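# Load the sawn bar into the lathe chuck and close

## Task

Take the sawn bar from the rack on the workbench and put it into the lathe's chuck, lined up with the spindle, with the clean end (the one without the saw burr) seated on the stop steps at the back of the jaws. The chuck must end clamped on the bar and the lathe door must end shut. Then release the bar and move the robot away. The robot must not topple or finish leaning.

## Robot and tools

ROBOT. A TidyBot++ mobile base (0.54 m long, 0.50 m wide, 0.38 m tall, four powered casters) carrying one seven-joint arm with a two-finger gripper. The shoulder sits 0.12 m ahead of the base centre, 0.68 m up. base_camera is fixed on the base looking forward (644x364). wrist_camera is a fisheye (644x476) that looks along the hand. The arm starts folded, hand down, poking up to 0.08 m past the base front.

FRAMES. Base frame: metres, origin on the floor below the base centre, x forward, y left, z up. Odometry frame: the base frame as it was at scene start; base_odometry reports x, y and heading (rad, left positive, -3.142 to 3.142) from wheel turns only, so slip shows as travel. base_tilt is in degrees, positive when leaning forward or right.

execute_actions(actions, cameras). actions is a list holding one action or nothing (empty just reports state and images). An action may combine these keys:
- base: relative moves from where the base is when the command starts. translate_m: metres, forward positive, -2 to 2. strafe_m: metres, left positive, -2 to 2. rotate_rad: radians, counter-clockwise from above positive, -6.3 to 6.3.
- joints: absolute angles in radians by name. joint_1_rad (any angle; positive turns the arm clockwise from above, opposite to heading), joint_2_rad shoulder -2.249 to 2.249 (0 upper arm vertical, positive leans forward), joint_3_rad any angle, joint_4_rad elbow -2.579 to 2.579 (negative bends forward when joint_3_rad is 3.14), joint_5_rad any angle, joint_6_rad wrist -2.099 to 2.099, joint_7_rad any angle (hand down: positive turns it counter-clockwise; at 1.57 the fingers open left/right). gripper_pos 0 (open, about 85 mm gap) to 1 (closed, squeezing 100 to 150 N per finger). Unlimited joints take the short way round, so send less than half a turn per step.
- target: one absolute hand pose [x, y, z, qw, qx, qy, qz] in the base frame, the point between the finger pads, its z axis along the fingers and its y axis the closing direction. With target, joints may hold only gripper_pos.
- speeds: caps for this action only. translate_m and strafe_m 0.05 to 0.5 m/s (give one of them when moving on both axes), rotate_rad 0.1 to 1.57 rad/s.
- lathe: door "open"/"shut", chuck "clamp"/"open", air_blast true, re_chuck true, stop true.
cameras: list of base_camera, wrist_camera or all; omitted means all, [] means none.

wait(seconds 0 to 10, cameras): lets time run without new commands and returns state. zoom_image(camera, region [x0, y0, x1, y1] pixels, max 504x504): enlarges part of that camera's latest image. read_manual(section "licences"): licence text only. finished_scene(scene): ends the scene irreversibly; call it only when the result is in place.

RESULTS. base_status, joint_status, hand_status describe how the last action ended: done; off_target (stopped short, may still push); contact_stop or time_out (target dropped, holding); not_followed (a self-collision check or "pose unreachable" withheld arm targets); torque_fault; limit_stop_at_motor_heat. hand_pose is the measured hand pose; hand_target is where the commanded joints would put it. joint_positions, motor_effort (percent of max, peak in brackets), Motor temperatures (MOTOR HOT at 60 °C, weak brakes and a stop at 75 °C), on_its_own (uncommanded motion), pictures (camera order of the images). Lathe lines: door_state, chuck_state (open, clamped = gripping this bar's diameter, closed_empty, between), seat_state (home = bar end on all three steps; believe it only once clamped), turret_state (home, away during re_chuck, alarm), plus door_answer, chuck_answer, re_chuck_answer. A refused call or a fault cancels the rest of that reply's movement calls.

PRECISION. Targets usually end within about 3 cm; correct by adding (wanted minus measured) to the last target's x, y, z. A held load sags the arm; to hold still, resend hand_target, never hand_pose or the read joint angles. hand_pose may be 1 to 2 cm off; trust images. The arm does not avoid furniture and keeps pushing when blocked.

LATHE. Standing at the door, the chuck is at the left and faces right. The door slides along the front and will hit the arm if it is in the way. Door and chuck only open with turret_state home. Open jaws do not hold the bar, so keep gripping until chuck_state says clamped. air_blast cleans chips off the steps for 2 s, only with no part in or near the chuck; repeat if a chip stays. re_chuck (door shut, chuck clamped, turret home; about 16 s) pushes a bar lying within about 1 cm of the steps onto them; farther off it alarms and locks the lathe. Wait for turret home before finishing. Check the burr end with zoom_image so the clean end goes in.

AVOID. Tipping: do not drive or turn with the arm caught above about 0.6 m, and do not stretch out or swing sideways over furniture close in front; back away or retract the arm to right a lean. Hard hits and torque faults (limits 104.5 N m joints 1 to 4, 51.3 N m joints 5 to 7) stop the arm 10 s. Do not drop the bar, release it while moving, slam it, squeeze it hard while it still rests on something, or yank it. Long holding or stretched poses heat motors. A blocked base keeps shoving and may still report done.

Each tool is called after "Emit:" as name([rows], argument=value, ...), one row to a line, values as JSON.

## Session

Emit:
execute_actions(actions=[])

Scene clock: 0.00 s.
Motor temperatures (°C): [29 27 30 34 37 33 35]
base_odometry: x=+0.000 y=+0.000 heading=+0.000
base_tilt: forward=+0.6 right=+0.1
base_status: not commanded
joint_positions: joint_1_rad=+0.027 joint_2_rad=-0.305 joint_3_rad=+3.101 joint_4_rad=-2.522 joint_5_rad=+0.009 joint_6_rad=-0.840 joint_7_rad=+1.602 gripper_pos=+0.000
joint_status: not commanded
motor_effort: joint_1_rad=+1 joint_2_rad=-3 joint_3_rad=+1 joint_4_rad=+14 joint_5_rad=+1 joint_6_rad=+1 joint_7_rad=+0
hand_pose: x=+0.2694 y=-0.0003 z=+0.5835 quat_wxyz=(+0.010, +0.999, +0.024, +0.042) (m; base frame)
hand_target: x=+0.2684 y=-0.0003 z=+0.5829 quat_wxyz=(+0.010, +0.999, +0.024, +0.041) (m; base frame)
hand_status: not commanded
lathe: door_state=shut chuck_state=open seat_state=open turret_state=home door_answer=taken chuck_answer=taken re_chuck_answer=taken
pictures: base_camera, wrist_camera
camera_calibration:
wrist_camera: T_world_to_cam=[[0.0966978, -0.995258, -0.0105101, -0.0160902], [-0.986601, -0.0944518, -0.133032, 0.405964], [0.131409, 0.0232332, -0.991056, 0.678468], [0, 0, 0, 1]] pos_world=[0.312924, 0.00656719, 0.726237]

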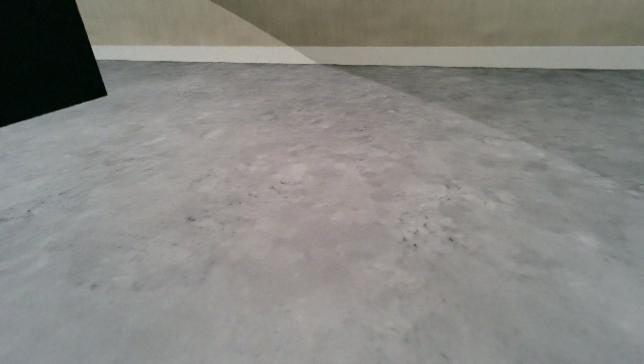

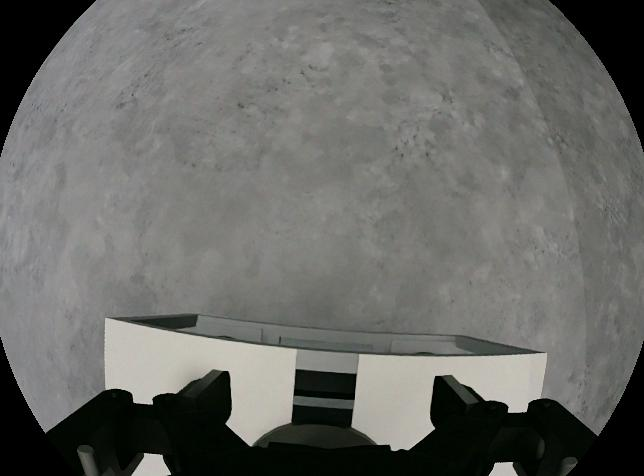

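Emit:
execute_actions([
  {"lathe":{"door":"open"},"joints":{"joint_1_rad":0,"joint_2_rad":-0.24,"joint_3_rad":3.14,"joint_4_rad":-1.97,"joint_5_rad":0,"joint_6_rad":0.1,"joint_7_rad":1.57}},
])

Emit:
execute_actions([
  {"base":{"rotate_rad":1.2}},
])

Scene clock: 2.43 s.
Motor temperatures (°C): [29 27 30 34 37 33 35]
base_odometry: x=+0.000 y=+0.000 heading=+0.000
base_tilt: forward=+0.5 right=+0.2
base_status: not commanded
joint_positions: joint_1_rad=+0.021 joint_2_rad=-0.265 joint_3_rad=+3.121 joint_4_rad=-1.971 joint_5_rad=+0.009 joint_6_rad=+0.047 joint_7_rad=+1.602 gripper_pos=+0.000
joint_status: all done
motor_effort: joint_1_rad=+1(2) joint_2_rad=-12(12) joint_3_rad=+0(1) joint_4_rad=+22(22) joint_5_rad=+1(2) joint_6_rad=+8(8) joint_7_rad=+0(2)
hand_pose: x=+0.6302 y=+0.0027 z=+1.0182 quat_wxyz=(+0.016, +0.737, +0.016, +0.675) (m; base frame)
hand_target: x=+0.6401 y=+0.0023 z=+1.0222 quat_wxyz=(-0.001, +0.728, +0.000, +0.686) (m; base frame)
hand_status: not commanded
lathe: door_state=open chuck_state=open seat_state=open turret_state=home door_answer=taken chuck_answer=taken re_chuck_answer=taken
pictures: base_camera, wrist_camera
camera_calibration:
wrist_camera: T_world_to_cam=[[0.0433318, -0.995147, 0.0883408, -0.110407], [-0.0369125, -0.0899582, -0.995261, 1.0994], [0.998379, 0.0398656, -0.0406314, -0.452306], [0, 0, 0, 1]] pos_world=[0.496939, 0.00706062, 1.08557]

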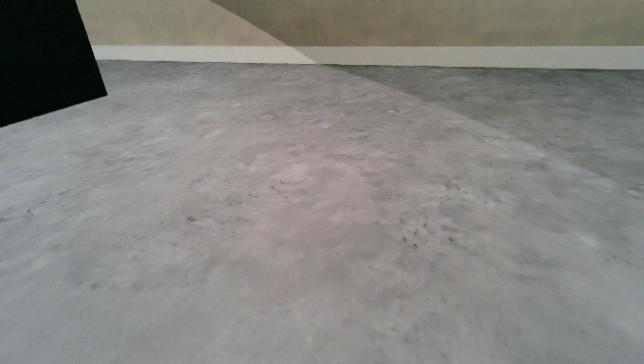

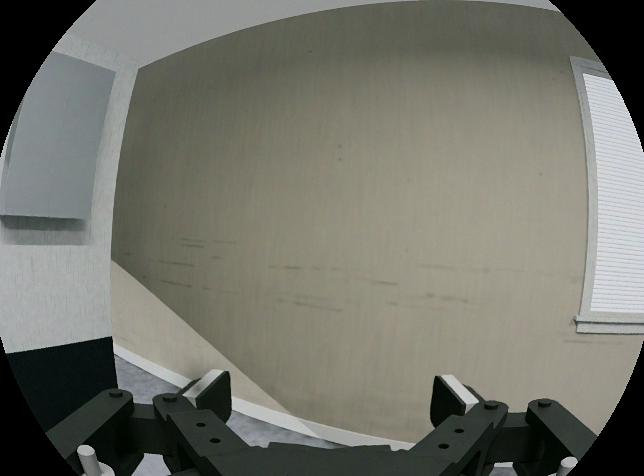

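Scene clock: 4.60 s.
Motor temperatures (°C): [29 27 30 34 37 33 35]
base_odometry: x=+0.000 y=+0.000 heading=+1.200
base_tilt: forward=+0.4 right=+0.1
base_status: done
joint_positions: joint_1_rad=+0.009 joint_2_rad=-0.260 joint_3_rad=+3.135 joint_4_rad=-1.971 joint_5_rad=+0.009 joint_6_rad=+0.050 joint_7_rad=+1.602 gripper_pos=+0.000
joint_status: not commanded
motor_effort: joint_1_rad=+1(3) joint_2_rad=-12(14) joint_3_rad=+1(3) joint_4_rad=+22(22) joint_5_rad=+1(2) joint_6_rad=+8(8) joint_7_rad=+0(2)
hand_pose: x=+0.6322 y=+0.0005 z=+1.0164 quat_wxyz=(+0.015, +0.738, +0.014, +0.674) (m; base frame)
hand_target: x=+0.6401 y=+0.0023 z=+1.0222 quat_wxyz=(-0.001, +0.728, +0.000, +0.686) (m; base frame)
hand_status: not commanded
lathe: door_state=open chuck_state=open seat_state=open turret_state=home door_answer=taken chuck_answer=taken re_chuck_answer=taken
pictures: base_camera, wrist_camera
camera_calibration:
wrist_camera: T_world_to_cam=[[0.0417299, -0.995554, 0.0844399, -0.107572], [-0.0394844, -0.0860907, -0.995505, 1.09935], [0.998348, 0.0382082, -0.0429014, -0.452045], [0, 0, 0, 1]] pos_world=[0.499195, 0.00482171, 1.0841]

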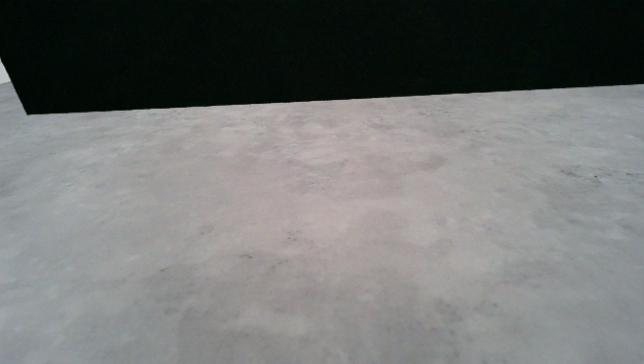

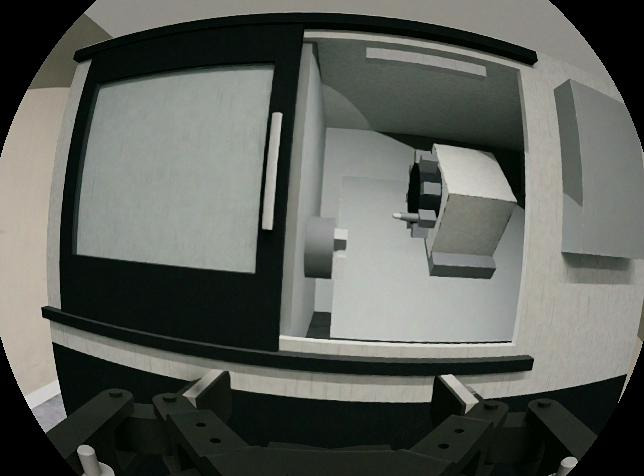

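Emit:
execute_actions([
  {"base":{"rotate_rad":1.4}},
])

Emit:
execute_actions([
  {"base":{"rotate_rad":1.4}},
])

Scene clock: 6.97 s.
Motor temperatures (°C): [29 27 30 34 37 33 35]
base_odometry: x=+0.000 y=+0.000 heading=+2.599
base_tilt: forward=+0.6 right=+0.2
base_status: done
joint_positions: joint_1_rad=+0.006 joint_2_rad=-0.255 joint_3_rad=+3.136 joint_4_rad=-1.971 joint_5_rad=+0.009 joint_6_rad=+0.050 joint_7_rad=+1.602 gripper_pos=+0.000
joint_status: not commanded
motor_effort: joint_1_rad=+2(3) joint_2_rad=-12(14) joint_3_rad=+0(3) joint_4_rad=+21(22) joint_5_rad=+1(2) joint_6_rad=+8(8) joint_7_rad=+0(2)
hand_pose: x=+0.6338 y=+0.0019 z=+1.0141 quat_wxyz=(+0.014, +0.740, +0.015, +0.673) (m; base frame)
hand_target: x=+0.6401 y=+0.0023 z=+1.0222 quat_wxyz=(-0.001, +0.728, +0.000, +0.686) (m; base frame)
hand_status: not commanded
lathe: door_state=open chuck_state=open seat_state=open turret_state=home door_answer=taken chuck_answer=taken re_chuck_answer=taken
pictures: base_camera, wrist_camera
camera_calibration:
wrist_camera: T_world_to_cam=[[0.0449203, -0.995449, 0.0840444, -0.107683], [-0.04344, -0.0859961, -0.995348, 1.09966], [0.998046, 0.0410605, -0.0471053, -0.449264], [0, 0, 0, 1]] pos_world=[0.500992, 0.00582045, 1.08243]

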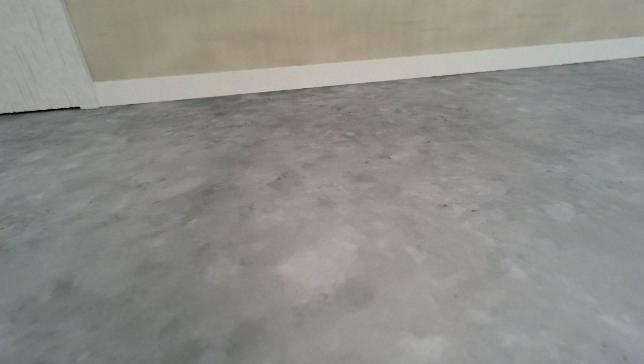

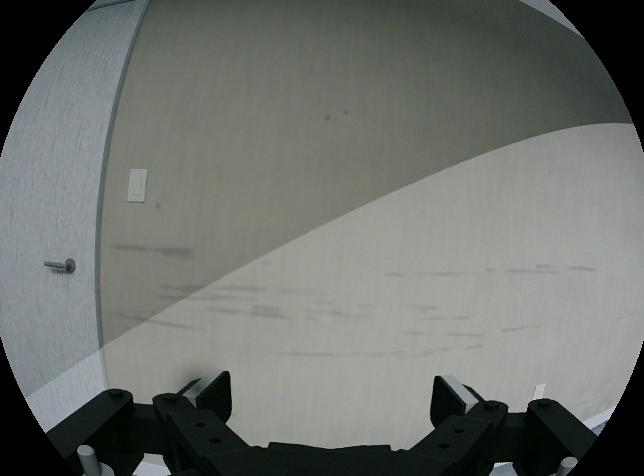

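Scene clock: 9.13 s.
Motor temperatures (°C): [29 27 30 34 37 33 35]
base_odometry: x=+0.000 y=+0.000 heading=-2.285
base_tilt: forward=+0.6 right=+0.2
base_status: done
joint_positions: joint_1_rad=+0.004 joint_2_rad=-0.254 joint_3_rad=+3.136 joint_4_rad=-1.971 joint_5_rad=+0.009 joint_6_rad=+0.050 joint_7_rad=+1.602 gripper_pos=+0.000
joint_status: not commanded
motor_effort: joint_1_rad=+1(3) joint_2_rad=-12(14) joint_3_rad=+0(3) joint_4_rad=+21(22) joint_5_rad=+0(2) joint_6_rad=+8(8) joint_7_rad=+0(2)
hand_pose: x=+0.6341 y=+0.0028 z=+1.0137 quat_wxyz=(+0.013, +0.740, +0.016, +0.672) (m; base frame)
hand_target: x=+0.6401 y=+0.0023 z=+1.0222 quat_wxyz=(-0.001, +0.728, +0.000, +0.686) (m; base frame)
hand_status: not commanded
lathe: door_state=open chuck_state=open seat_state=open turret_state=home door_answer=taken chuck_answer=taken re_chuck_answer=taken
pictures: base_camera, wrist_camera
camera_calibration:
wrist_camera: T_world_to_cam=[[0.0467107, -0.995372, 0.0839782, -0.107851], [-0.0439859, -0.086038, -0.99532, 1.09967], [0.99794, 0.0427982, -0.0478013, -0.448846], [0, 0, 0, 1]] pos_world=[0.501329, 0.00647127, 1.08213]

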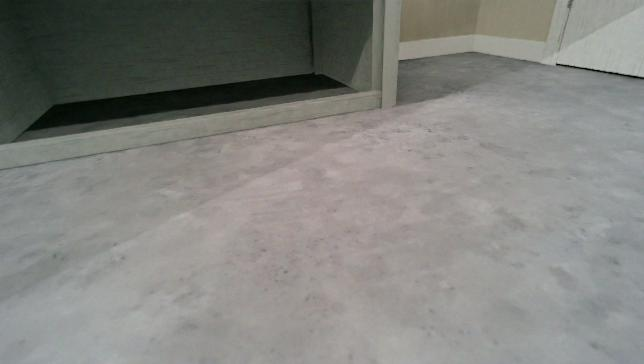

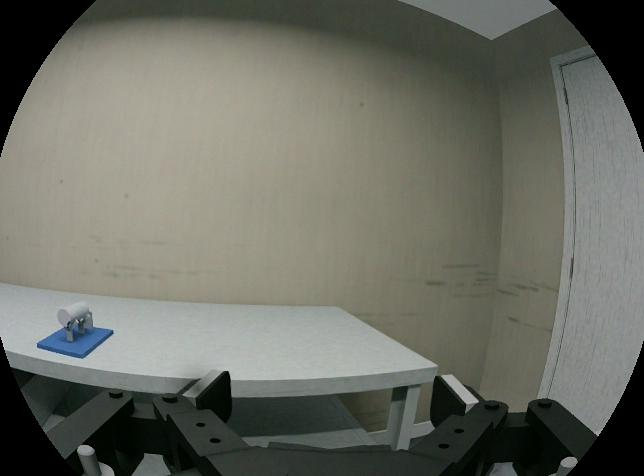

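Emit:
execute_actions([
  {"base":{"rotate_rad":0.65}},
])

Emit:
zoom_image(camera="wrist_camera", region=[220, 240, 420, 400])

Scene clock: 10.87 s.
Motor temperatures (°C): [29 27 30 34 37 33 35]
base_odometry: x=+0.000 y=+0.000 heading=-1.635
base_tilt: forward=+0.5 right=+0.1
base_status: done
joint_positions: joint_1_rad=+0.003 joint_2_rad=-0.254 joint_3_rad=+3.136 joint_4_rad=-1.971 joint_5_rad=+0.009 joint_6_rad=+0.050 joint_7_rad=+1.602 gripper_pos=+0.000
joint_status: not commanded
motor_effort: joint_1_rad=+1(3) joint_2_rad=-12(13) joint_3_rad=+1(3) joint_4_rad=+21(22) joint_5_rad=+1(2) joint_6_rad=+8(9) joint_7_rad=+0(1)
hand_pose: x=+0.6341 y=+0.0035 z=+1.0138 quat_wxyz=(+0.013, +0.740, +0.017, +0.672) (m; base frame)
hand_target: x=+0.6401 y=+0.0023 z=+1.0222 quat_wxyz=(-0.001, +0.728, +0.000, +0.686) (m; base frame)
hand_status: not commanded
lathe: door_state=open chuck_state=open seat_state=open turret_state=home door_answer=taken chuck_answer=taken re_chuck_answer=taken
pictures: base_camera, wrist_camera
camera_calibration:
wrist_camera: T_world_to_cam=[[0.0480471, -0.995305, 0.0840177, -0.108037], [-0.0438094, -0.0861337, -0.99532, 1.09964], [0.997884, 0.0441414, -0.0477422, -0.4489], [0, 0, 0, 1]] pos_world=[0.501316, 0.00700121, 1.08214]

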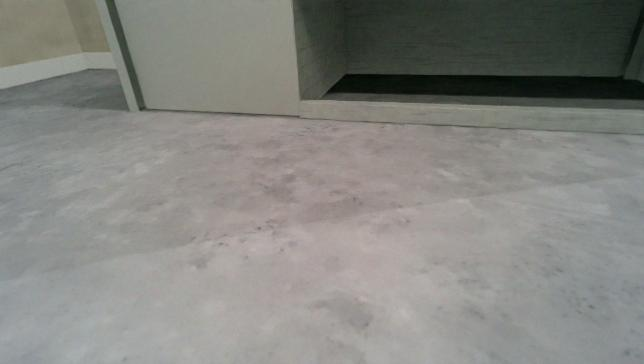

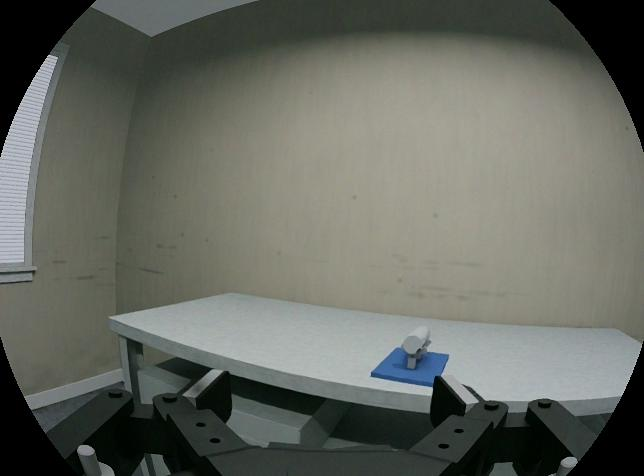

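Scaled by 2.520.

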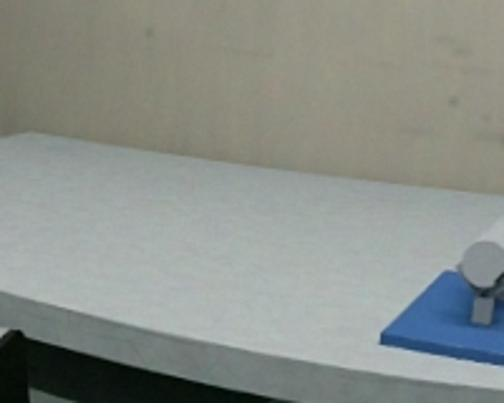

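Emit:
zoom_image(camera="wrist_camera", region=[365, 315, 455, 390])

Scaled by 5.600.

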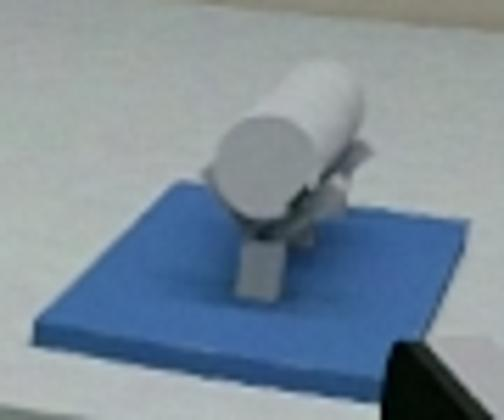

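Emit:
execute_actions([
  {"base":{"translate_m":0.78,"strafe_m":0.029,"rotate_rad":-0.415},"joints":{"joint_1_rad":0,"joint_2_rad":0.2,"joint_3_rad":3.14,"joint_4_rad":-0.98,"joint_5_rad":0,"joint_6_rad":-1.97,"joint_7_rad":1.57}},
])

Scene clock: 16.70 s.
Motor temperatures (°C): [29 27 30 34 37 33 35]
base_odometry: x=-0.021 y=-0.780 heading=-2.050
base_tilt: forward=+0.5 right=+0.1
base_status: done
joint_positions: joint_1_rad=+0.003 joint_2_rad=+0.192 joint_3_rad=+3.143 joint_4_rad=-0.986 joint_5_rad=+0.009 joint_6_rad=-1.919 joint_7_rad=+1.602 gripper_pos=+0.000
joint_status: all done
motor_effort: joint_1_rad=+1(3) joint_2_rad=-22(26) joint_3_rad=+0(3) joint_4_rad=+16(23) joint_5_rad=+2(2) joint_6_rad=+1(10) joint_7_rad=+0(2)
hand_pose: x=+0.5035 y=-0.0031 z=+0.9039 quat_wxyz=(+0.005, +1.000, +0.011, +0.022) (m; base frame)
hand_target: x=+0.4906 y=+0.0019 z=+0.9027 quat_wxyz=(+0.000, +1.000, +0.000, -0.004) (m; base frame)
hand_status: not commanded
lathe: door_state=open chuck_state=open seat_state=open turret_state=home door_answer=taken chuck_answer=taken re_chuck_answer=taken
pictures: base_camera, wrist_camera
camera_calibration:
wrist_camera: T_world_to_cam=[[0.0705517, -0.99721, -0.0243783, -0.0124297], [-0.993298, -0.0679901, -0.0934642, 0.646905], [0.0915459, 0.030809, -0.995324, 0.989294], [0, 0, 0, 1]] pos_world=[0.55288, 0.00110895, 1.04483]

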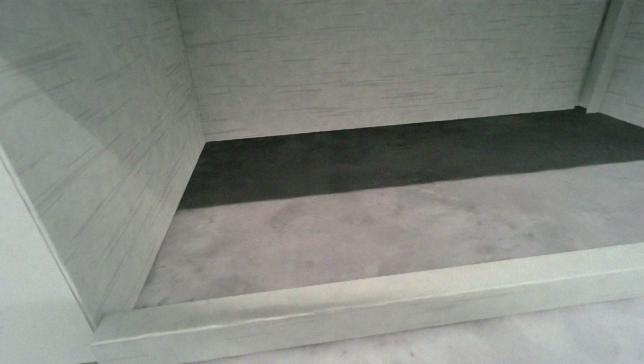

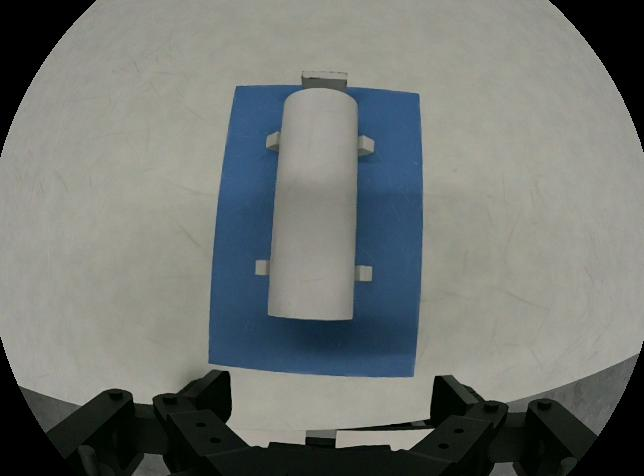

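Emit:
zoom_image(camera="wrist_camera", region=[260, 60, 380, 160])

Emit:
zoom_image(camera="wrist_camera", region=[250, 250, 370, 350])

Scaled by 4.200.

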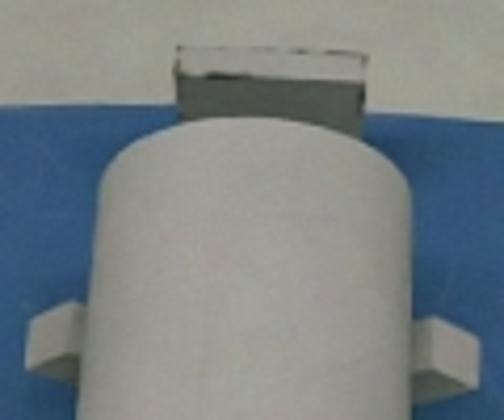

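Scaled by 4.200.

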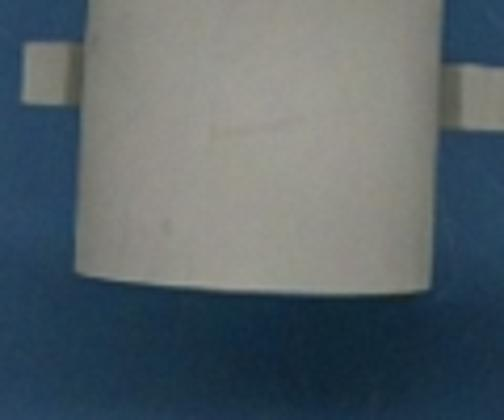

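Emit:
execute_actions([
  {"base":{"translate_m":-0.20},"joints":{"joint_6_rad":-1.2,"joint_2_rad":0.12,"joint_4_rad":-1.25}},
], cameras=["wrist_camera"])

Scene clock: 19.27 s.
Motor temperatures (°C): [29 27 30 34 37 33 35]
base_odometry: x=+0.071 y=-0.603 heading=-2.051
base_tilt: forward=+0.5 right=+0.2
base_status: done
joint_positions: joint_1_rad=+0.003 joint_2_rad=+0.142 joint_3_rad=+3.143 joint_4_rad=-1.234 joint_5_rad=+0.009 joint_6_rad=-1.253 joint_7_rad=+1.602 gripper_pos=+0.000
joint_status: all done
motor_effort: joint_1_rad=+1(2) joint_2_rad=-24(27) joint_3_rad=+0(1) joint_4_rad=+18(20) joint_5_rad=+0(2) joint_6_rad=+4(5) joint_7_rad=+0(2)
hand_pose: x=+0.6397 y=-0.0038 z=+0.8879 quat_wxyz=(+0.009, +0.967, +0.013, +0.253) (m; base frame)
hand_target: x=+0.6458 y=+0.0021 z=+0.9004 quat_wxyz=(+0.000, +0.959, +0.000, +0.282) (m; base frame)
hand_status: not commanded
lathe: door_state=open chuck_state=open seat_state=open turret_state=home door_answer=taken chuck_answer=taken re_chuck_answer=taken
pictures: wrist_camera
camera_calibration:
wrist_camera: T_world_to_cam=[[0.0788103, -0.996773, 0.0152743, -0.0636165], [-0.843356, -0.0748344, -0.532119, 1.07423], [0.531544, 0.0290547, -0.846532, 0.547247], [0, 0, 0, 1]] pos_world=[0.62009, 0.00107841, 1.03585]

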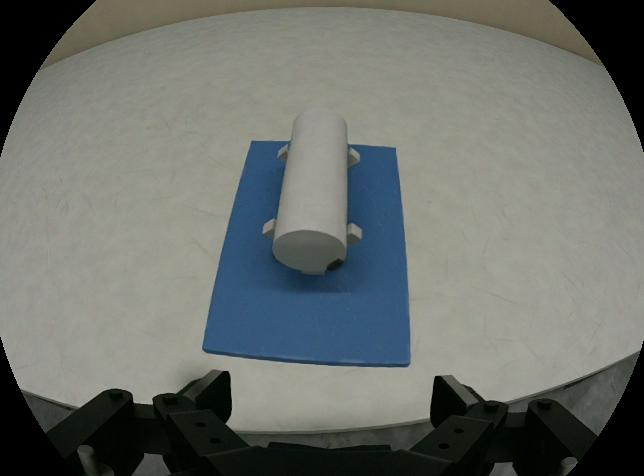

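Emit:
execute_actions([
  {"base":{"translate_m":0.26,"strafe_m":0.005,"rotate_rad":0.036},"joints":{"joint_1_rad":0,"joint_2_rad":0.22,"joint_3_rad":3.14,"joint_4_rad":-0.98,"joint_5_rad":0,"joint_6_rad":-1.95,"joint_7_rad":0.0}},
], cameras=[])

Emit:
execute_actions([
  {"joints":{"joint_7_rad":-1.60}},
], cameras=["wrist_camera"])

Scene clock: 22.20 s.
Motor temperatures (°C): [29 27 30 34 37 33 35]
base_odometry: x=-0.044 y=-0.836 heading=-2.014
base_tilt: forward=+0.5 right=+0.1
base_status: done
joint_positions: joint_1_rad=-0.001 joint_2_rad=+0.210 joint_3_rad=+3.140 joint_4_rad=-0.986 joint_5_rad=+0.009 joint_6_rad=-1.899 joint_7_rad=+0.047 gripper_pos=+0.000
joint_status: all done
motor_effort: joint_1_rad=+1(4) joint_2_rad=-23(26) joint_3_rad=+0(3) joint_4_rad=+15(20) joint_5_rad=+0(3) joint_6_rad=+0(6) joint_7_rad=+0(2)
hand_pose: x=+0.5138 y=-0.0002 z=+0.8974 quat_wxyz=(-0.013, +0.723, -0.690, +0.020) (m; base frame)
hand_target: x=+0.5012 y=+0.0019 z=+0.8951 quat_wxyz=(+0.003, +0.708, -0.707, -0.003) (m; base frame)
hand_status: not commanded
lathe: door_state=open chuck_state=open seat_state=open turret_state=home door_answer=taken chuck_answer=taken re_chuck_answer=taken
pictures: none
No camera images: "cameras" was empty.

Scene clock: 24.33 s.
Motor temperatures (°C): [29 27 30 34 37 33 35]
base_odometry: x=-0.044 y=-0.836 heading=-2.014
base_tilt: forward=+0.6 right=+0.1
base_status: not commanded
joint_positions: joint_1_rad=-0.001 joint_2_rad=+0.210 joint_3_rad=+3.140 joint_4_rad=-0.986 joint_5_rad=+0.009 joint_6_rad=-1.901 joint_7_rad=-1.555 gripper_pos=+0.000
joint_status: all done
motor_effort: joint_1_rad=+1(2) joint_2_rad=-23(24) joint_3_rad=+0(1) joint_4_rad=+15(16) joint_5_rad=+1(2) joint_6_rad=+0(1) joint_7_rad=+1(2)
hand_pose: x=+0.5133 y=-0.0002 z=+0.8973 quat_wxyz=(-0.022, +0.008, -1.000, +0.004) (m; base frame)
hand_target: x=+0.5012 y=+0.0019 z=+0.8951 quat_wxyz=(+0.004, -0.014, -1.000, +0.000) (m; base frame)
hand_status: not commanded
lathe: door_state=open chuck_state=open seat_state=open turret_state=home door_answer=taken chuck_answer=taken re_chuck_answer=taken
pictures: wrist_camera
camera_calibration:
wrist_camera: T_world_to_cam=[[-0.0598485, 0.997073, -0.0475809, 0.0777773], [0.998199, 0.0595878, -0.0068794, -0.443601], [-0.00402402, -0.0479069, -0.998844, 1.03393], [0, 0, 0, 1]] pos_world=[0.451618, -0.00158391, 1.03339]

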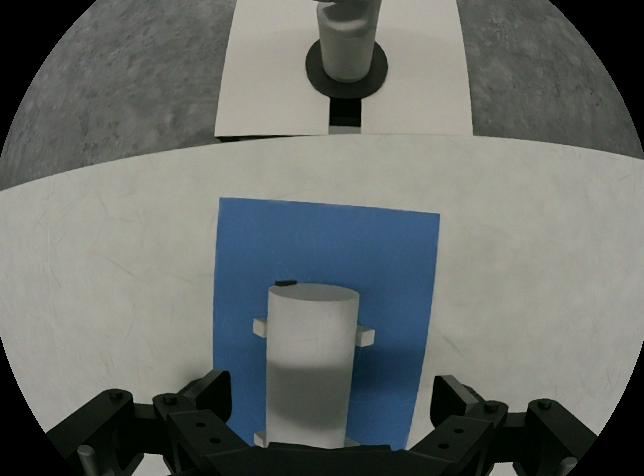

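Emit:
zoom_image(camera="wrist_camera", region=[250, 260, 390, 360])

Scaled by 3.600.

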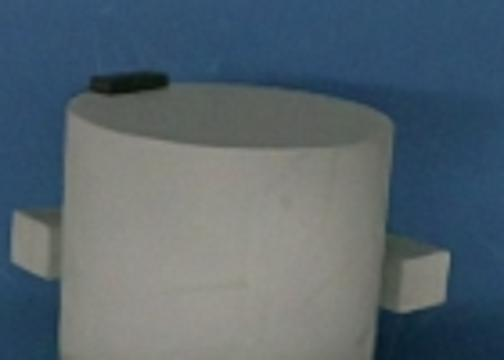

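Emit:
execute_actions([
  {"base":{"translate_m":0.029,"strafe_m":-0.012},"joints":{"joint_1_rad":0,"joint_2_rad":0.194,"joint_3_rad":3.14,"joint_4_rad":-1.116,"joint_5_rad":0,"joint_6_rad":-1.918,"joint_7_rad":-1.645}},
], cameras=["wrist_camera"])

Emit:
zoom_image(camera="wrist_camera", region=[230, 180, 400, 320])

Scene clock: 30.10 s.
Motor temperatures (°C): [29 27 30 34 37 33 35]
base_odometry: x=-0.067 y=-0.857 heading=-2.013
base_tilt: forward=+0.6 right=+0.2
base_status: done
joint_positions: joint_1_rad=-0.001 joint_2_rad=+0.213 joint_3_rad=+3.140 joint_4_rad=-1.104 joint_5_rad=+0.009 joint_6_rad=-1.903 joint_7_rad=-1.599 gripper_pos=+0.000
joint_status: all done
motor_effort: joint_1_rad=+1(3) joint_2_rad=-23(28) joint_3_rad=+0(2) joint_4_rad=+15(16) joint_5_rad=+0(2) joint_6_rad=-1(2) joint_7_rad=+0(2)
hand_pose: x=+0.4880 y=-0.0003 z=+0.8615 quat_wxyz=(+0.039, -0.014, -0.999, +0.005) (m; base frame)
hand_target: x=+0.4770 y=+0.0019 z=+0.8656 quat_wxyz=(+0.043, -0.036, -0.998, +0.001) (m; base frame)
hand_status: not commanded
lathe: door_state=open chuck_state=open seat_state=open turret_state=home door_answer=taken chuck_answer=taken re_chuck_answer=taken
pictures: wrist_camera
camera_calibration:
wrist_camera: T_world_to_cam=[[-0.0222307, 0.998799, -0.0436541, 0.0528985], [0.991511, 0.0164311, -0.128982, -0.310227], [-0.12811, -0.0461509, -0.990686, 1.05158], [0, 0, 0, 1]] pos_world=[0.443487, 0.000793776, 1.00408]

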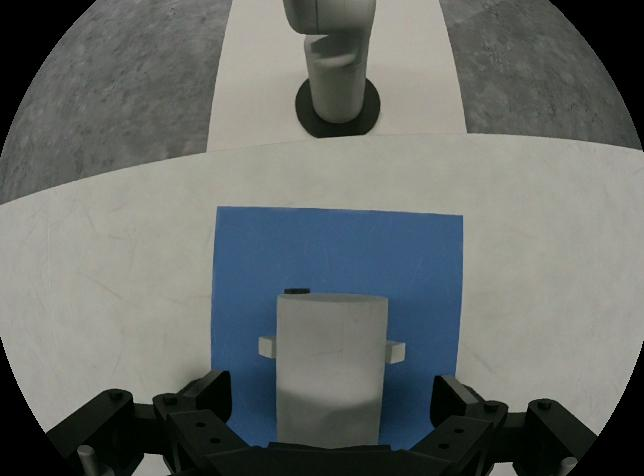

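Scaled by 2.965.

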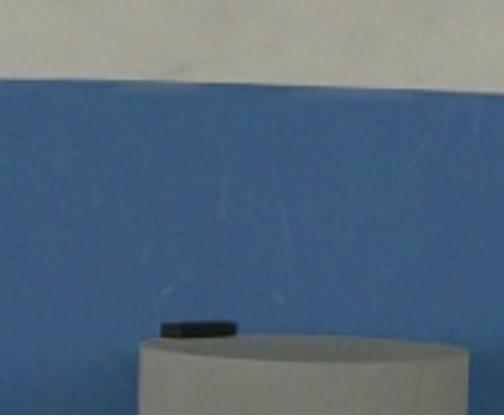

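Emit:
execute_actions([
  {"base":{"translate_m":0.025},"speeds":{"translate_m":0.2},"joints":{"joint_2_rad":0.194,"joint_6_rad":-1.868}},
], cameras=["wrist_camera"])

Scene clock: 32.43 s.
Motor temperatures (°C): [29 27 30 34 37 33 35]
base_odometry: x=-0.078 y=-0.880 heading=-2.014
base_tilt: forward=+0.6 right=+0.1
base_status: done
joint_positions: joint_1_rad=-0.001 joint_2_rad=+0.212 joint_3_rad=+3.140 joint_4_rad=-1.104 joint_5_rad=+0.009 joint_6_rad=-1.878 joint_7_rad=-1.599 gripper_pos=+0.000
joint_status: all done
motor_effort: joint_1_rad=+1(4) joint_2_rad=-23(28) joint_3_rad=+0(1) joint_4_rad=+15(16) joint_5_rad=+1(2) joint_6_rad=-1(2) joint_7_rad=+0(1)
hand_pose: x=+0.4955 y=-0.0003 z=+0.8614 quat_wxyz=(+0.026, -0.014, -1.000, +0.005) (m; base frame)
hand_target: x=+0.4925 y=+0.0019 z=+0.8646 quat_wxyz=(+0.018, -0.036, -0.999, +0.001) (m; base frame)
hand_status: not commanded
lathe: door_state=open chuck_state=open seat_state=open turret_state=home door_answer=taken chuck_answer=taken re_chuck_answer=taken
pictures: wrist_camera
camera_calibration:
wrist_camera: T_world_to_cam=[[-0.0203937, 0.998813, -0.0442451, 0.0526578], [0.994533, 0.0157336, -0.103227, -0.341319], [-0.102409, -0.0461084, -0.993673, 1.04229], [0, 0, 0, 1]] pos_world=[0.447266, 0.000833183, 1.00279]

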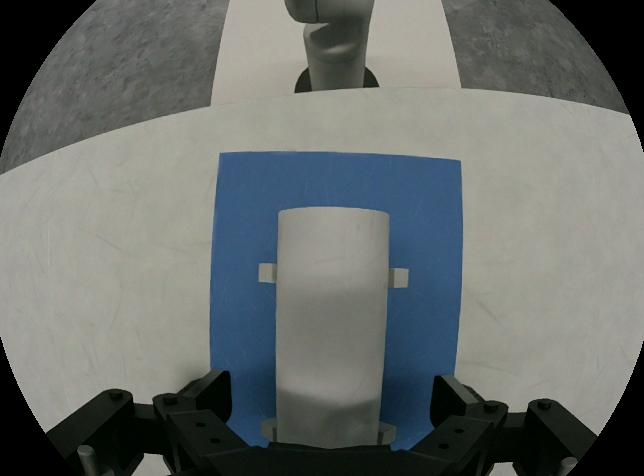

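Emit:
execute_actions([
  {"base":{"translate_m":-0.014},"speeds":{"translate_m":0.2},"joints":{"joint_2_rad":0.194,"joint_4_rad":-1.166,"joint_6_rad":-1.794}},
], cameras=["wrist_camera"])

Emit:
zoom_image(camera="wrist_camera", region=[170, 140, 500, 470])

Scene clock: 34.40 s.
Motor temperatures (°C): [29 27 30 34 37 33 35]
base_odometry: x=-0.072 y=-0.867 heading=-2.014
base_tilt: forward=+0.6 right=+0.2
base_status: done
joint_positions: joint_1_rad=-0.001 joint_2_rad=+0.206 joint_3_rad=+3.140 joint_4_rad=-1.155 joint_5_rad=+0.009 joint_6_rad=-1.835 joint_7_rad=-1.600 gripper_pos=+0.000
joint_status: all done
motor_effort: joint_1_rad=+1(2) joint_2_rad=-23(28) joint_3_rad=+0(1) joint_4_rad=+15(16) joint_5_rad=+1(2) joint_6_rad=-1(2) joint_7_rad=-1(1)
hand_pose: x=+0.4954 y=-0.0003 z=+0.8485 quat_wxyz=(+0.027, -0.014, -1.000, +0.005) (m; base frame)
hand_target: x=+0.5036 y=+0.0019 z=+0.8492 quat_wxyz=(+0.006, -0.036, -0.999, +0.000) (m; base frame)
hand_status: not commanded
lathe: door_state=open chuck_state=open seat_state=open turret_state=home door_answer=taken chuck_answer=taken re_chuck_answer=taken
pictures: wrist_camera
camera_calibration:
wrist_camera: T_world_to_cam=[[-0.0207428, 0.998802, -0.044322, 0.0523472], [0.994333, 0.0159863, -0.105098, -0.340902], [-0.104264, -0.0462509, -0.993474, 1.03014], [0, 0, 0, 1]] pos_world=[0.447462, 0.000810161, 0.98991]

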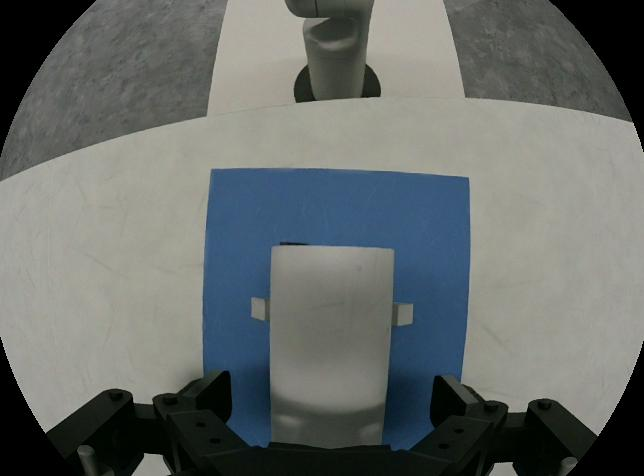

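Scaled by 1.527.

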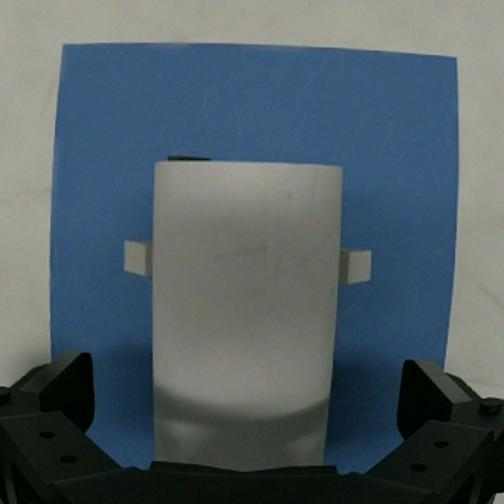

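Emit:
execute_actions([
  {"joints":{"gripper_pos":0.8}},
], cameras=["wrist_camera"])

Emit:
execute_actions([
  {"joints":{"joint_2_rad":0.0,"joint_4_rad":-1.2,"joint_6_rad":-1.934}},
])

Scene clock: 35.83 s.
Motor temperatures (°C): [29 27 30 34 37 33 35]
base_odometry: x=-0.072 y=-0.867 heading=-2.014
base_tilt: forward=+0.6 right=+0.0
base_status: not commanded
joint_positions: joint_1_rad=+0.000 joint_2_rad=+0.204 joint_3_rad=+3.141 joint_4_rad=-1.154 joint_5_rad=+0.011 joint_6_rad=-1.835 joint_7_rad=-1.600 gripper_pos=+0.543
joint_status: gripper_pos off_target (ended at +0.543, target +0.800)
motor_effort: joint_1_rad=+0(4) joint_2_rad=-22(25) joint_3_rad=+0(4) joint_4_rad=+14(17) joint_5_rad=+1(4) joint_6_rad=+0(1) joint_7_rad=-1(1)
hand_pose: x=+0.4956 y=-0.0015 z=+0.8493 quat_wxyz=(+0.026, -0.015, -1.000, +0.006) (m; base frame)
hand_target: x=+0.5036 y=+0.0019 z=+0.8492 quat_wxyz=(+0.006, -0.036, -0.999, +0.000) (m; base frame)
hand_status: not commanded
lathe: door_state=open chuck_state=open seat_state=open turret_state=home door_answer=taken chuck_answer=taken re_chuck_answer=taken
pictures: wrist_camera
camera_calibration:
wrist_camera: T_world_to_cam=[[-0.0178248, 0.998764, -0.0463986, 0.0539171], [0.994687, 0.0130081, -0.102116, -0.343692], [-0.101386, -0.0479723, -0.99369, 1.02967], [0, 0, 0, 1]] pos_world=[0.447222, 0.000016171, 0.990581]

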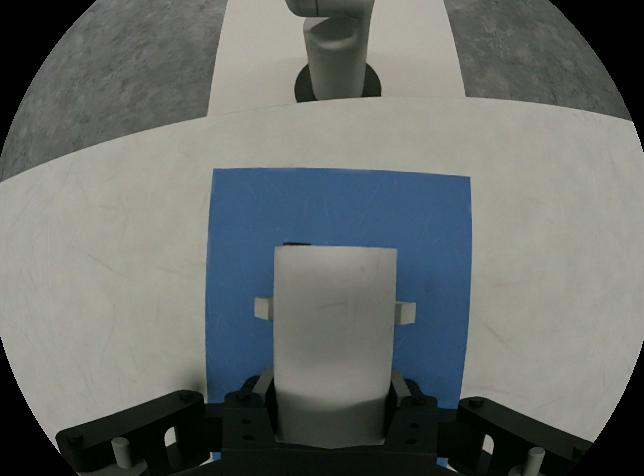

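Scene clock: 37.13 s.
Motor temperatures (°C): [29 27 30 34 37 33 35]
base_odometry: x=-0.072 y=-0.867 heading=-2.013
base_tilt: forward=+0.6 right=+0.1
base_status: not commanded
joint_positions: joint_1_rad=+0.000 joint_2_rad=+0.033 joint_3_rad=+3.141 joint_4_rad=-1.203 joint_5_rad=+0.011 joint_6_rad=-1.918 joint_7_rad=-1.606 gripper_pos=+0.543
joint_status: all done
motor_effort: joint_1_rad=+1(2) joint_2_rad=-20(32) joint_3_rad=+0(2) joint_4_rad=+18(19) joint_5_rad=+1(2) joint_6_rad=+0(16) joint_7_rad=-1(2)
hand_pose: x=+0.4259 y=-0.0015 z=+0.8945 quat_wxyz=(+0.006, -0.019, -1.000, +0.005) (m; base frame)
hand_target: x=+0.4143 y=+0.0018 z=+0.9052 quat_wxyz=(-0.004, -0.036, -0.999, +0.000) (m; base frame)
hand_status: not commanded
lathe: door_state=open chuck_state=open seat_state=open turret_state=home door_answer=taken chuck_answer=taken re_chuck_answer=taken
pictures: base_camera, wrist_camera
camera_calibration:
wrist_camera: T_world_to_cam=[[-0.00936689, 0.998853, -0.0469675, 0.05166], [0.998001, 0.00640278, -0.0628675, -0.306258], [-0.0624947, -0.0474625, -0.996916, 1.05381], [0, 0, 0, 1]] pos_world=[0.371988, 0.000376888, 1.03374]

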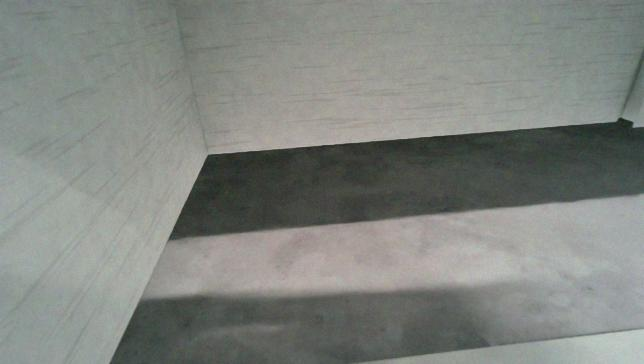

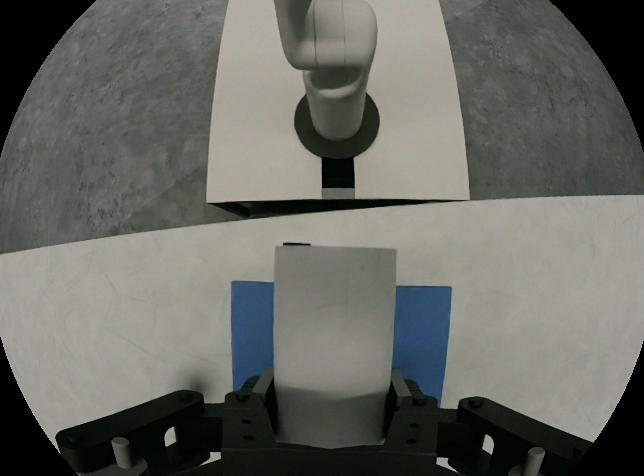

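Emit:
zoom_image(camera="wrist_camera", region=[250, 230, 420, 350])

Emit:
zoom_image(camera="wrist_camera", region=[250, 350, 420, 470])

Scaled by 2.965.

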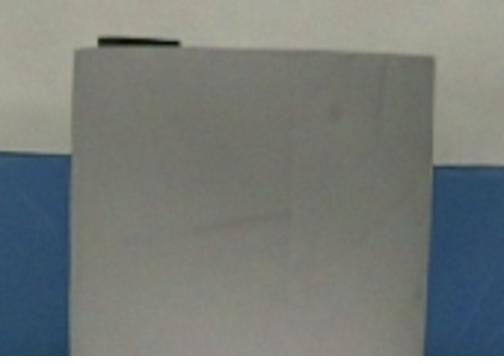

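Scaled by 2.965.

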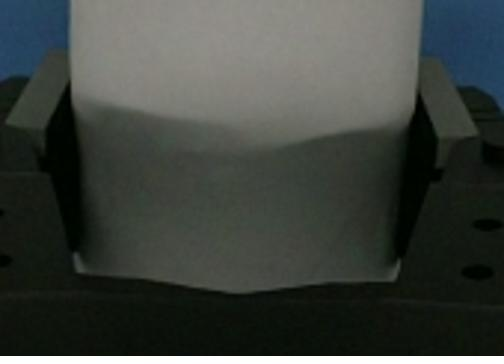

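Emit:
execute_actions([
  {"base":{"translate_m":-0.3},"joints":{"joint_1_rad":-0.24,"joint_2_rad":-0.27,"joint_3_rad":3.32,"joint_4_rad":-1.996,"joint_5_rad":-0.582,"joint_6_rad":0.18,"joint_7_rad":0.56}},
], cameras=[])

Emit:
execute_actions([
  {"base":{"translate_m":-1.315,"strafe_m":-0.264,"rotate_rad":-3.13},"speeds":{"rotate_rad":1.2}},
])

Scene clock: 43.00 s.
Motor temperatures (°C): [29 27 30 34 37 33 35]
base_odometry: x=+0.056 y=-0.596 heading=-2.013
base_tilt: forward=+0.6 right=+0.2
base_status: done
joint_positions: joint_1_rad=-0.219 joint_2_rad=-0.213 joint_3_rad=+3.306 joint_4_rad=-2.007 joint_5_rad=-0.500 joint_6_rad=+0.101 joint_7_rad=+0.511 gripper_pos=+0.543
joint_status: joint_2_rad off_target (ended at -0.213, target -0.270); the others done
motor_effort: joint_1_rad=+1(2) joint_2_rad=-18(25) joint_3_rad=-1(2) joint_4_rad=+27(28) joint_5_rad=+2(2) joint_6_rad=+11(11) joint_7_rad=-1(2)
hand_pose: x=+0.6479 y=+0.0074 z=+0.9802 quat_wxyz=(-0.471, +0.534, -0.533, +0.457) (m; base frame)
hand_target: x=+0.6326 y=-0.0111 z=+1.0343 quat_wxyz=(-0.504, +0.480, -0.526, +0.489) (m; base frame)
hand_status: not commanded
lathe: door_state=open chuck_state=open seat_state=open turret_state=home door_answer=taken chuck_answer=taken re_chuck_answer=taken
pictures: none
No camera images: "cameras" was empty.

Scene clock: 47.43 s.
Motor temperatures (°C): [29 27 30 34 37 33 35]
base_odometry: x=+0.381 y=+0.705 heading=+1.139
base_tilt: forward=+0.6 right=+0.1
base_status: done
joint_positions: joint_1_rad=-0.232 joint_2_rad=-0.216 joint_3_rad=+3.319 joint_4_rad=-2.007 joint_5_rad=-0.502 joint_6_rad=+0.111 joint_7_rad=+0.514 gripper_pos=+0.543
joint_status: not commanded
motor_effort: joint_1_rad=+1(4) joint_2_rad=-18(22) joint_3_rad=-1(4) joint_4_rad=+26(27) joint_5_rad=+2(3) joint_6_rad=+11(12) joint_7_rad=+0(2)
hand_pose: x=+0.6477 y=+0.0047 z=+0.9842 quat_wxyz=(-0.473, +0.529, -0.532, +0.461) (m; base frame)
hand_target: x=+0.6326 y=-0.0111 z=+1.0343 quat_wxyz=(-0.504, +0.480, -0.526, +0.489) (m; base frame)
hand_status: not commanded
lathe: door_state=open chuck_state=open seat_state=open turret_state=home door_answer=taken chuck_answer=taken re_chuck_answer=taken
pictures: base_camera, wrist_camera
camera_calibration:
wrist_camera: T_world_to_cam=[[-0.0903492, -0.0313753, -0.995416, 1.04248], [0.0365955, 0.998724, -0.0348012, 0.0683636], [0.995238, -0.039572, -0.0890858, -0.421135], [0, 0, 0, 1]] pos_world=[0.510815, -0.0522333, 1.00257]

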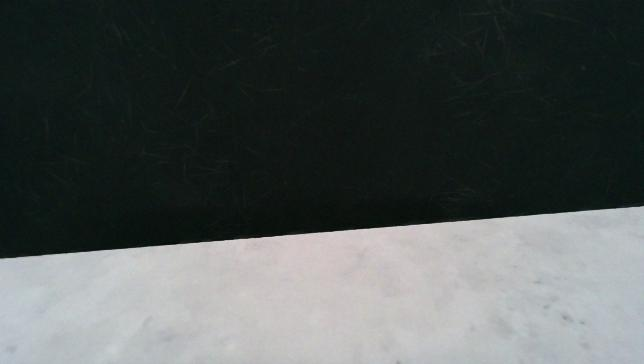

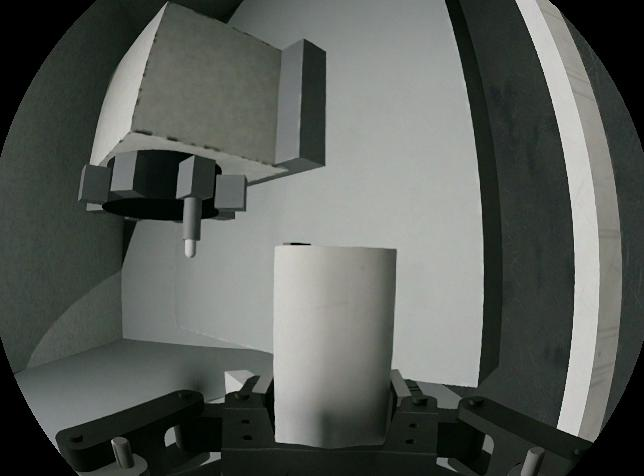

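Emit:
execute_actions([
  {"base":{"strafe_m":-0.06,"rotate_rad":0.011},"joints":{"joint_1_rad":-0.248,"joint_2_rad":-0.304,"joint_3_rad":3.321,"joint_4_rad":-1.975,"joint_5_rad":-0.652,"joint_6_rad":0.261,"joint_7_rad":0.651}},
])

Scene clock: 48.97 s.
Motor temperatures (°C): [29 27 30 34 37 33 35]
base_odometry: x=+0.435 y=+0.681 heading=+1.150
base_tilt: forward=+0.4 right=+0.2
base_status: done
joint_positions: joint_1_rad=-0.243 joint_2_rad=-0.255 joint_3_rad=+3.328 joint_4_rad=-1.999 joint_5_rad=-0.577 joint_6_rad=+0.192 joint_7_rad=+0.612 gripper_pos=+0.543
joint_status: joint_2_rad off_target (ended at -0.255, target -0.304); the others done
motor_effort: joint_1_rad=+1(4) joint_2_rad=-16(21) joint_3_rad=-1(4) joint_4_rad=+27(29) joint_5_rad=+3(3) joint_6_rad=+10(12) joint_7_rad=-1(1)
hand_pose: x=+0.6376 y=-0.0146 z=+1.0279 quat_wxyz=(-0.485, +0.494, -0.516, +0.504) (m; base frame)
hand_target: x=+0.6191 y=-0.0305 z=+1.0807 quat_wxyz=(-0.514, +0.441, -0.508, +0.532) (m; base frame)
hand_status: not commanded
lathe: door_state=open chuck_state=open seat_state=open turret_state=home door_answer=taken chuck_answer=taken re_chuck_answer=taken
pictures: base_camera, wrist_camera
camera_calibration:
wrist_camera: T_world_to_cam=[[0.014235, -0.0454796, -0.998864, 1.02114], [0.0904318, 0.99493, -0.0440117, 0.0646184], [0.995801, -0.0897026, 0.0182756, -0.519478], [0, 0, 0, 1]] pos_world=[0.496917, -0.0644482, 1.03232]

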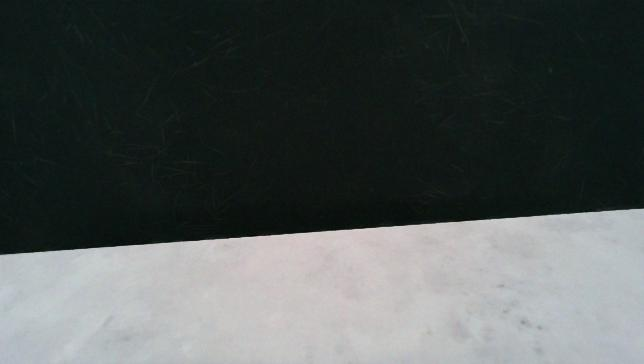

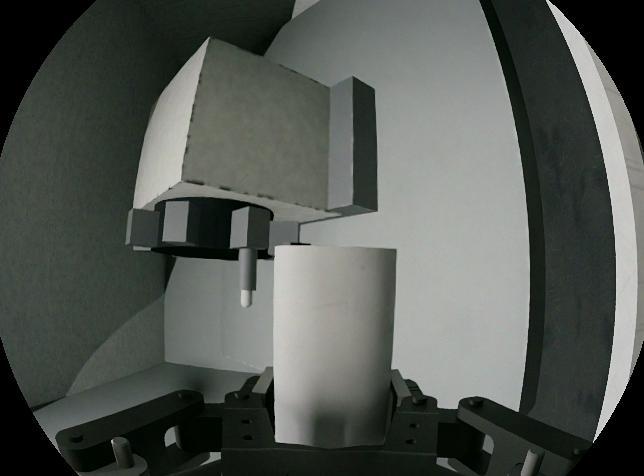

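Emit:
execute_actions([
  {"base":{"strafe_m":0.11},"joints":{"joint_1_rad":-0.248,"joint_2_rad":-0.304,"joint_3_rad":3.313,"joint_4_rad":-1.948,"joint_5_rad":-0.652,"joint_6_rad":0.261,"joint_7_rad":0.651}},
])

Emit:
zoom_image(camera="wrist_camera", region=[60, 200, 460, 460])

Scene clock: 51.40 s.
Motor temperatures (°C): [29 28 30 34 37 33 35]
base_odometry: x=+0.335 y=+0.726 heading=+1.150
base_tilt: forward=+0.5 right=+0.1
base_status: done
joint_positions: joint_1_rad=-0.243 joint_2_rad=-0.258 joint_3_rad=+3.321 joint_4_rad=-1.975 joint_5_rad=-0.577 joint_6_rad=+0.195 joint_7_rad=+0.612 gripper_pos=+0.543
joint_status: joint_2_rad off_target (ended at -0.258, target -0.304); the others done
motor_effort: joint_1_rad=+1(3) joint_2_rad=-16(19) joint_3_rad=-2(4) joint_4_rad=+28(28) joint_5_rad=+3(4) joint_6_rad=+10(11) joint_7_rad=+0(2)
hand_pose: x=+0.6379 y=-0.0117 z=+1.0453 quat_wxyz=(-0.494, +0.488, -0.507, +0.511) (m; base frame)
hand_target: x=+0.6189 y=-0.0266 z=+1.0977 quat_wxyz=(-0.523, +0.436, -0.500, +0.536) (m; base frame)
hand_status: not commanded
lathe: door_state=open chuck_state=open seat_state=open turret_state=home door_answer=taken chuck_answer=taken re_chuck_answer=taken
pictures: base_camera, wrist_camera
camera_calibration:
wrist_camera: T_world_to_cam=[[0.0440811, -0.0449371, -0.998017, 1.01877], [0.0874545, 0.995326, -0.0409532, 0.0612014], [0.995193, -0.0854758, 0.047805, -0.550205], [0, 0, 0, 1]] pos_world=[0.497299, -0.0621639, 1.04556]

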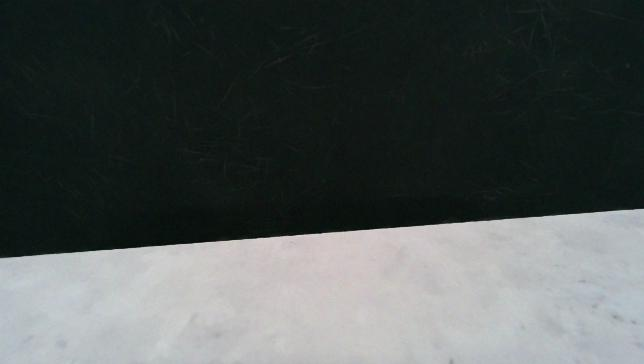

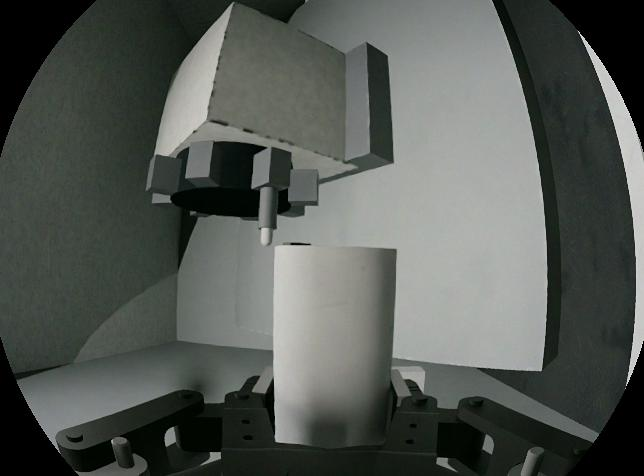

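Scaled by 1.260.

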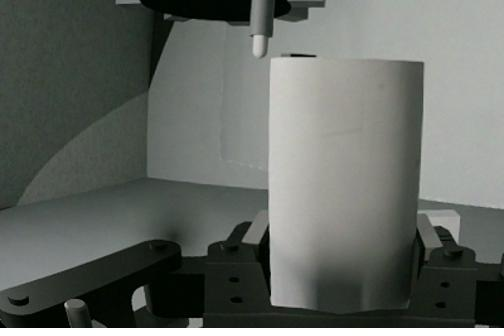

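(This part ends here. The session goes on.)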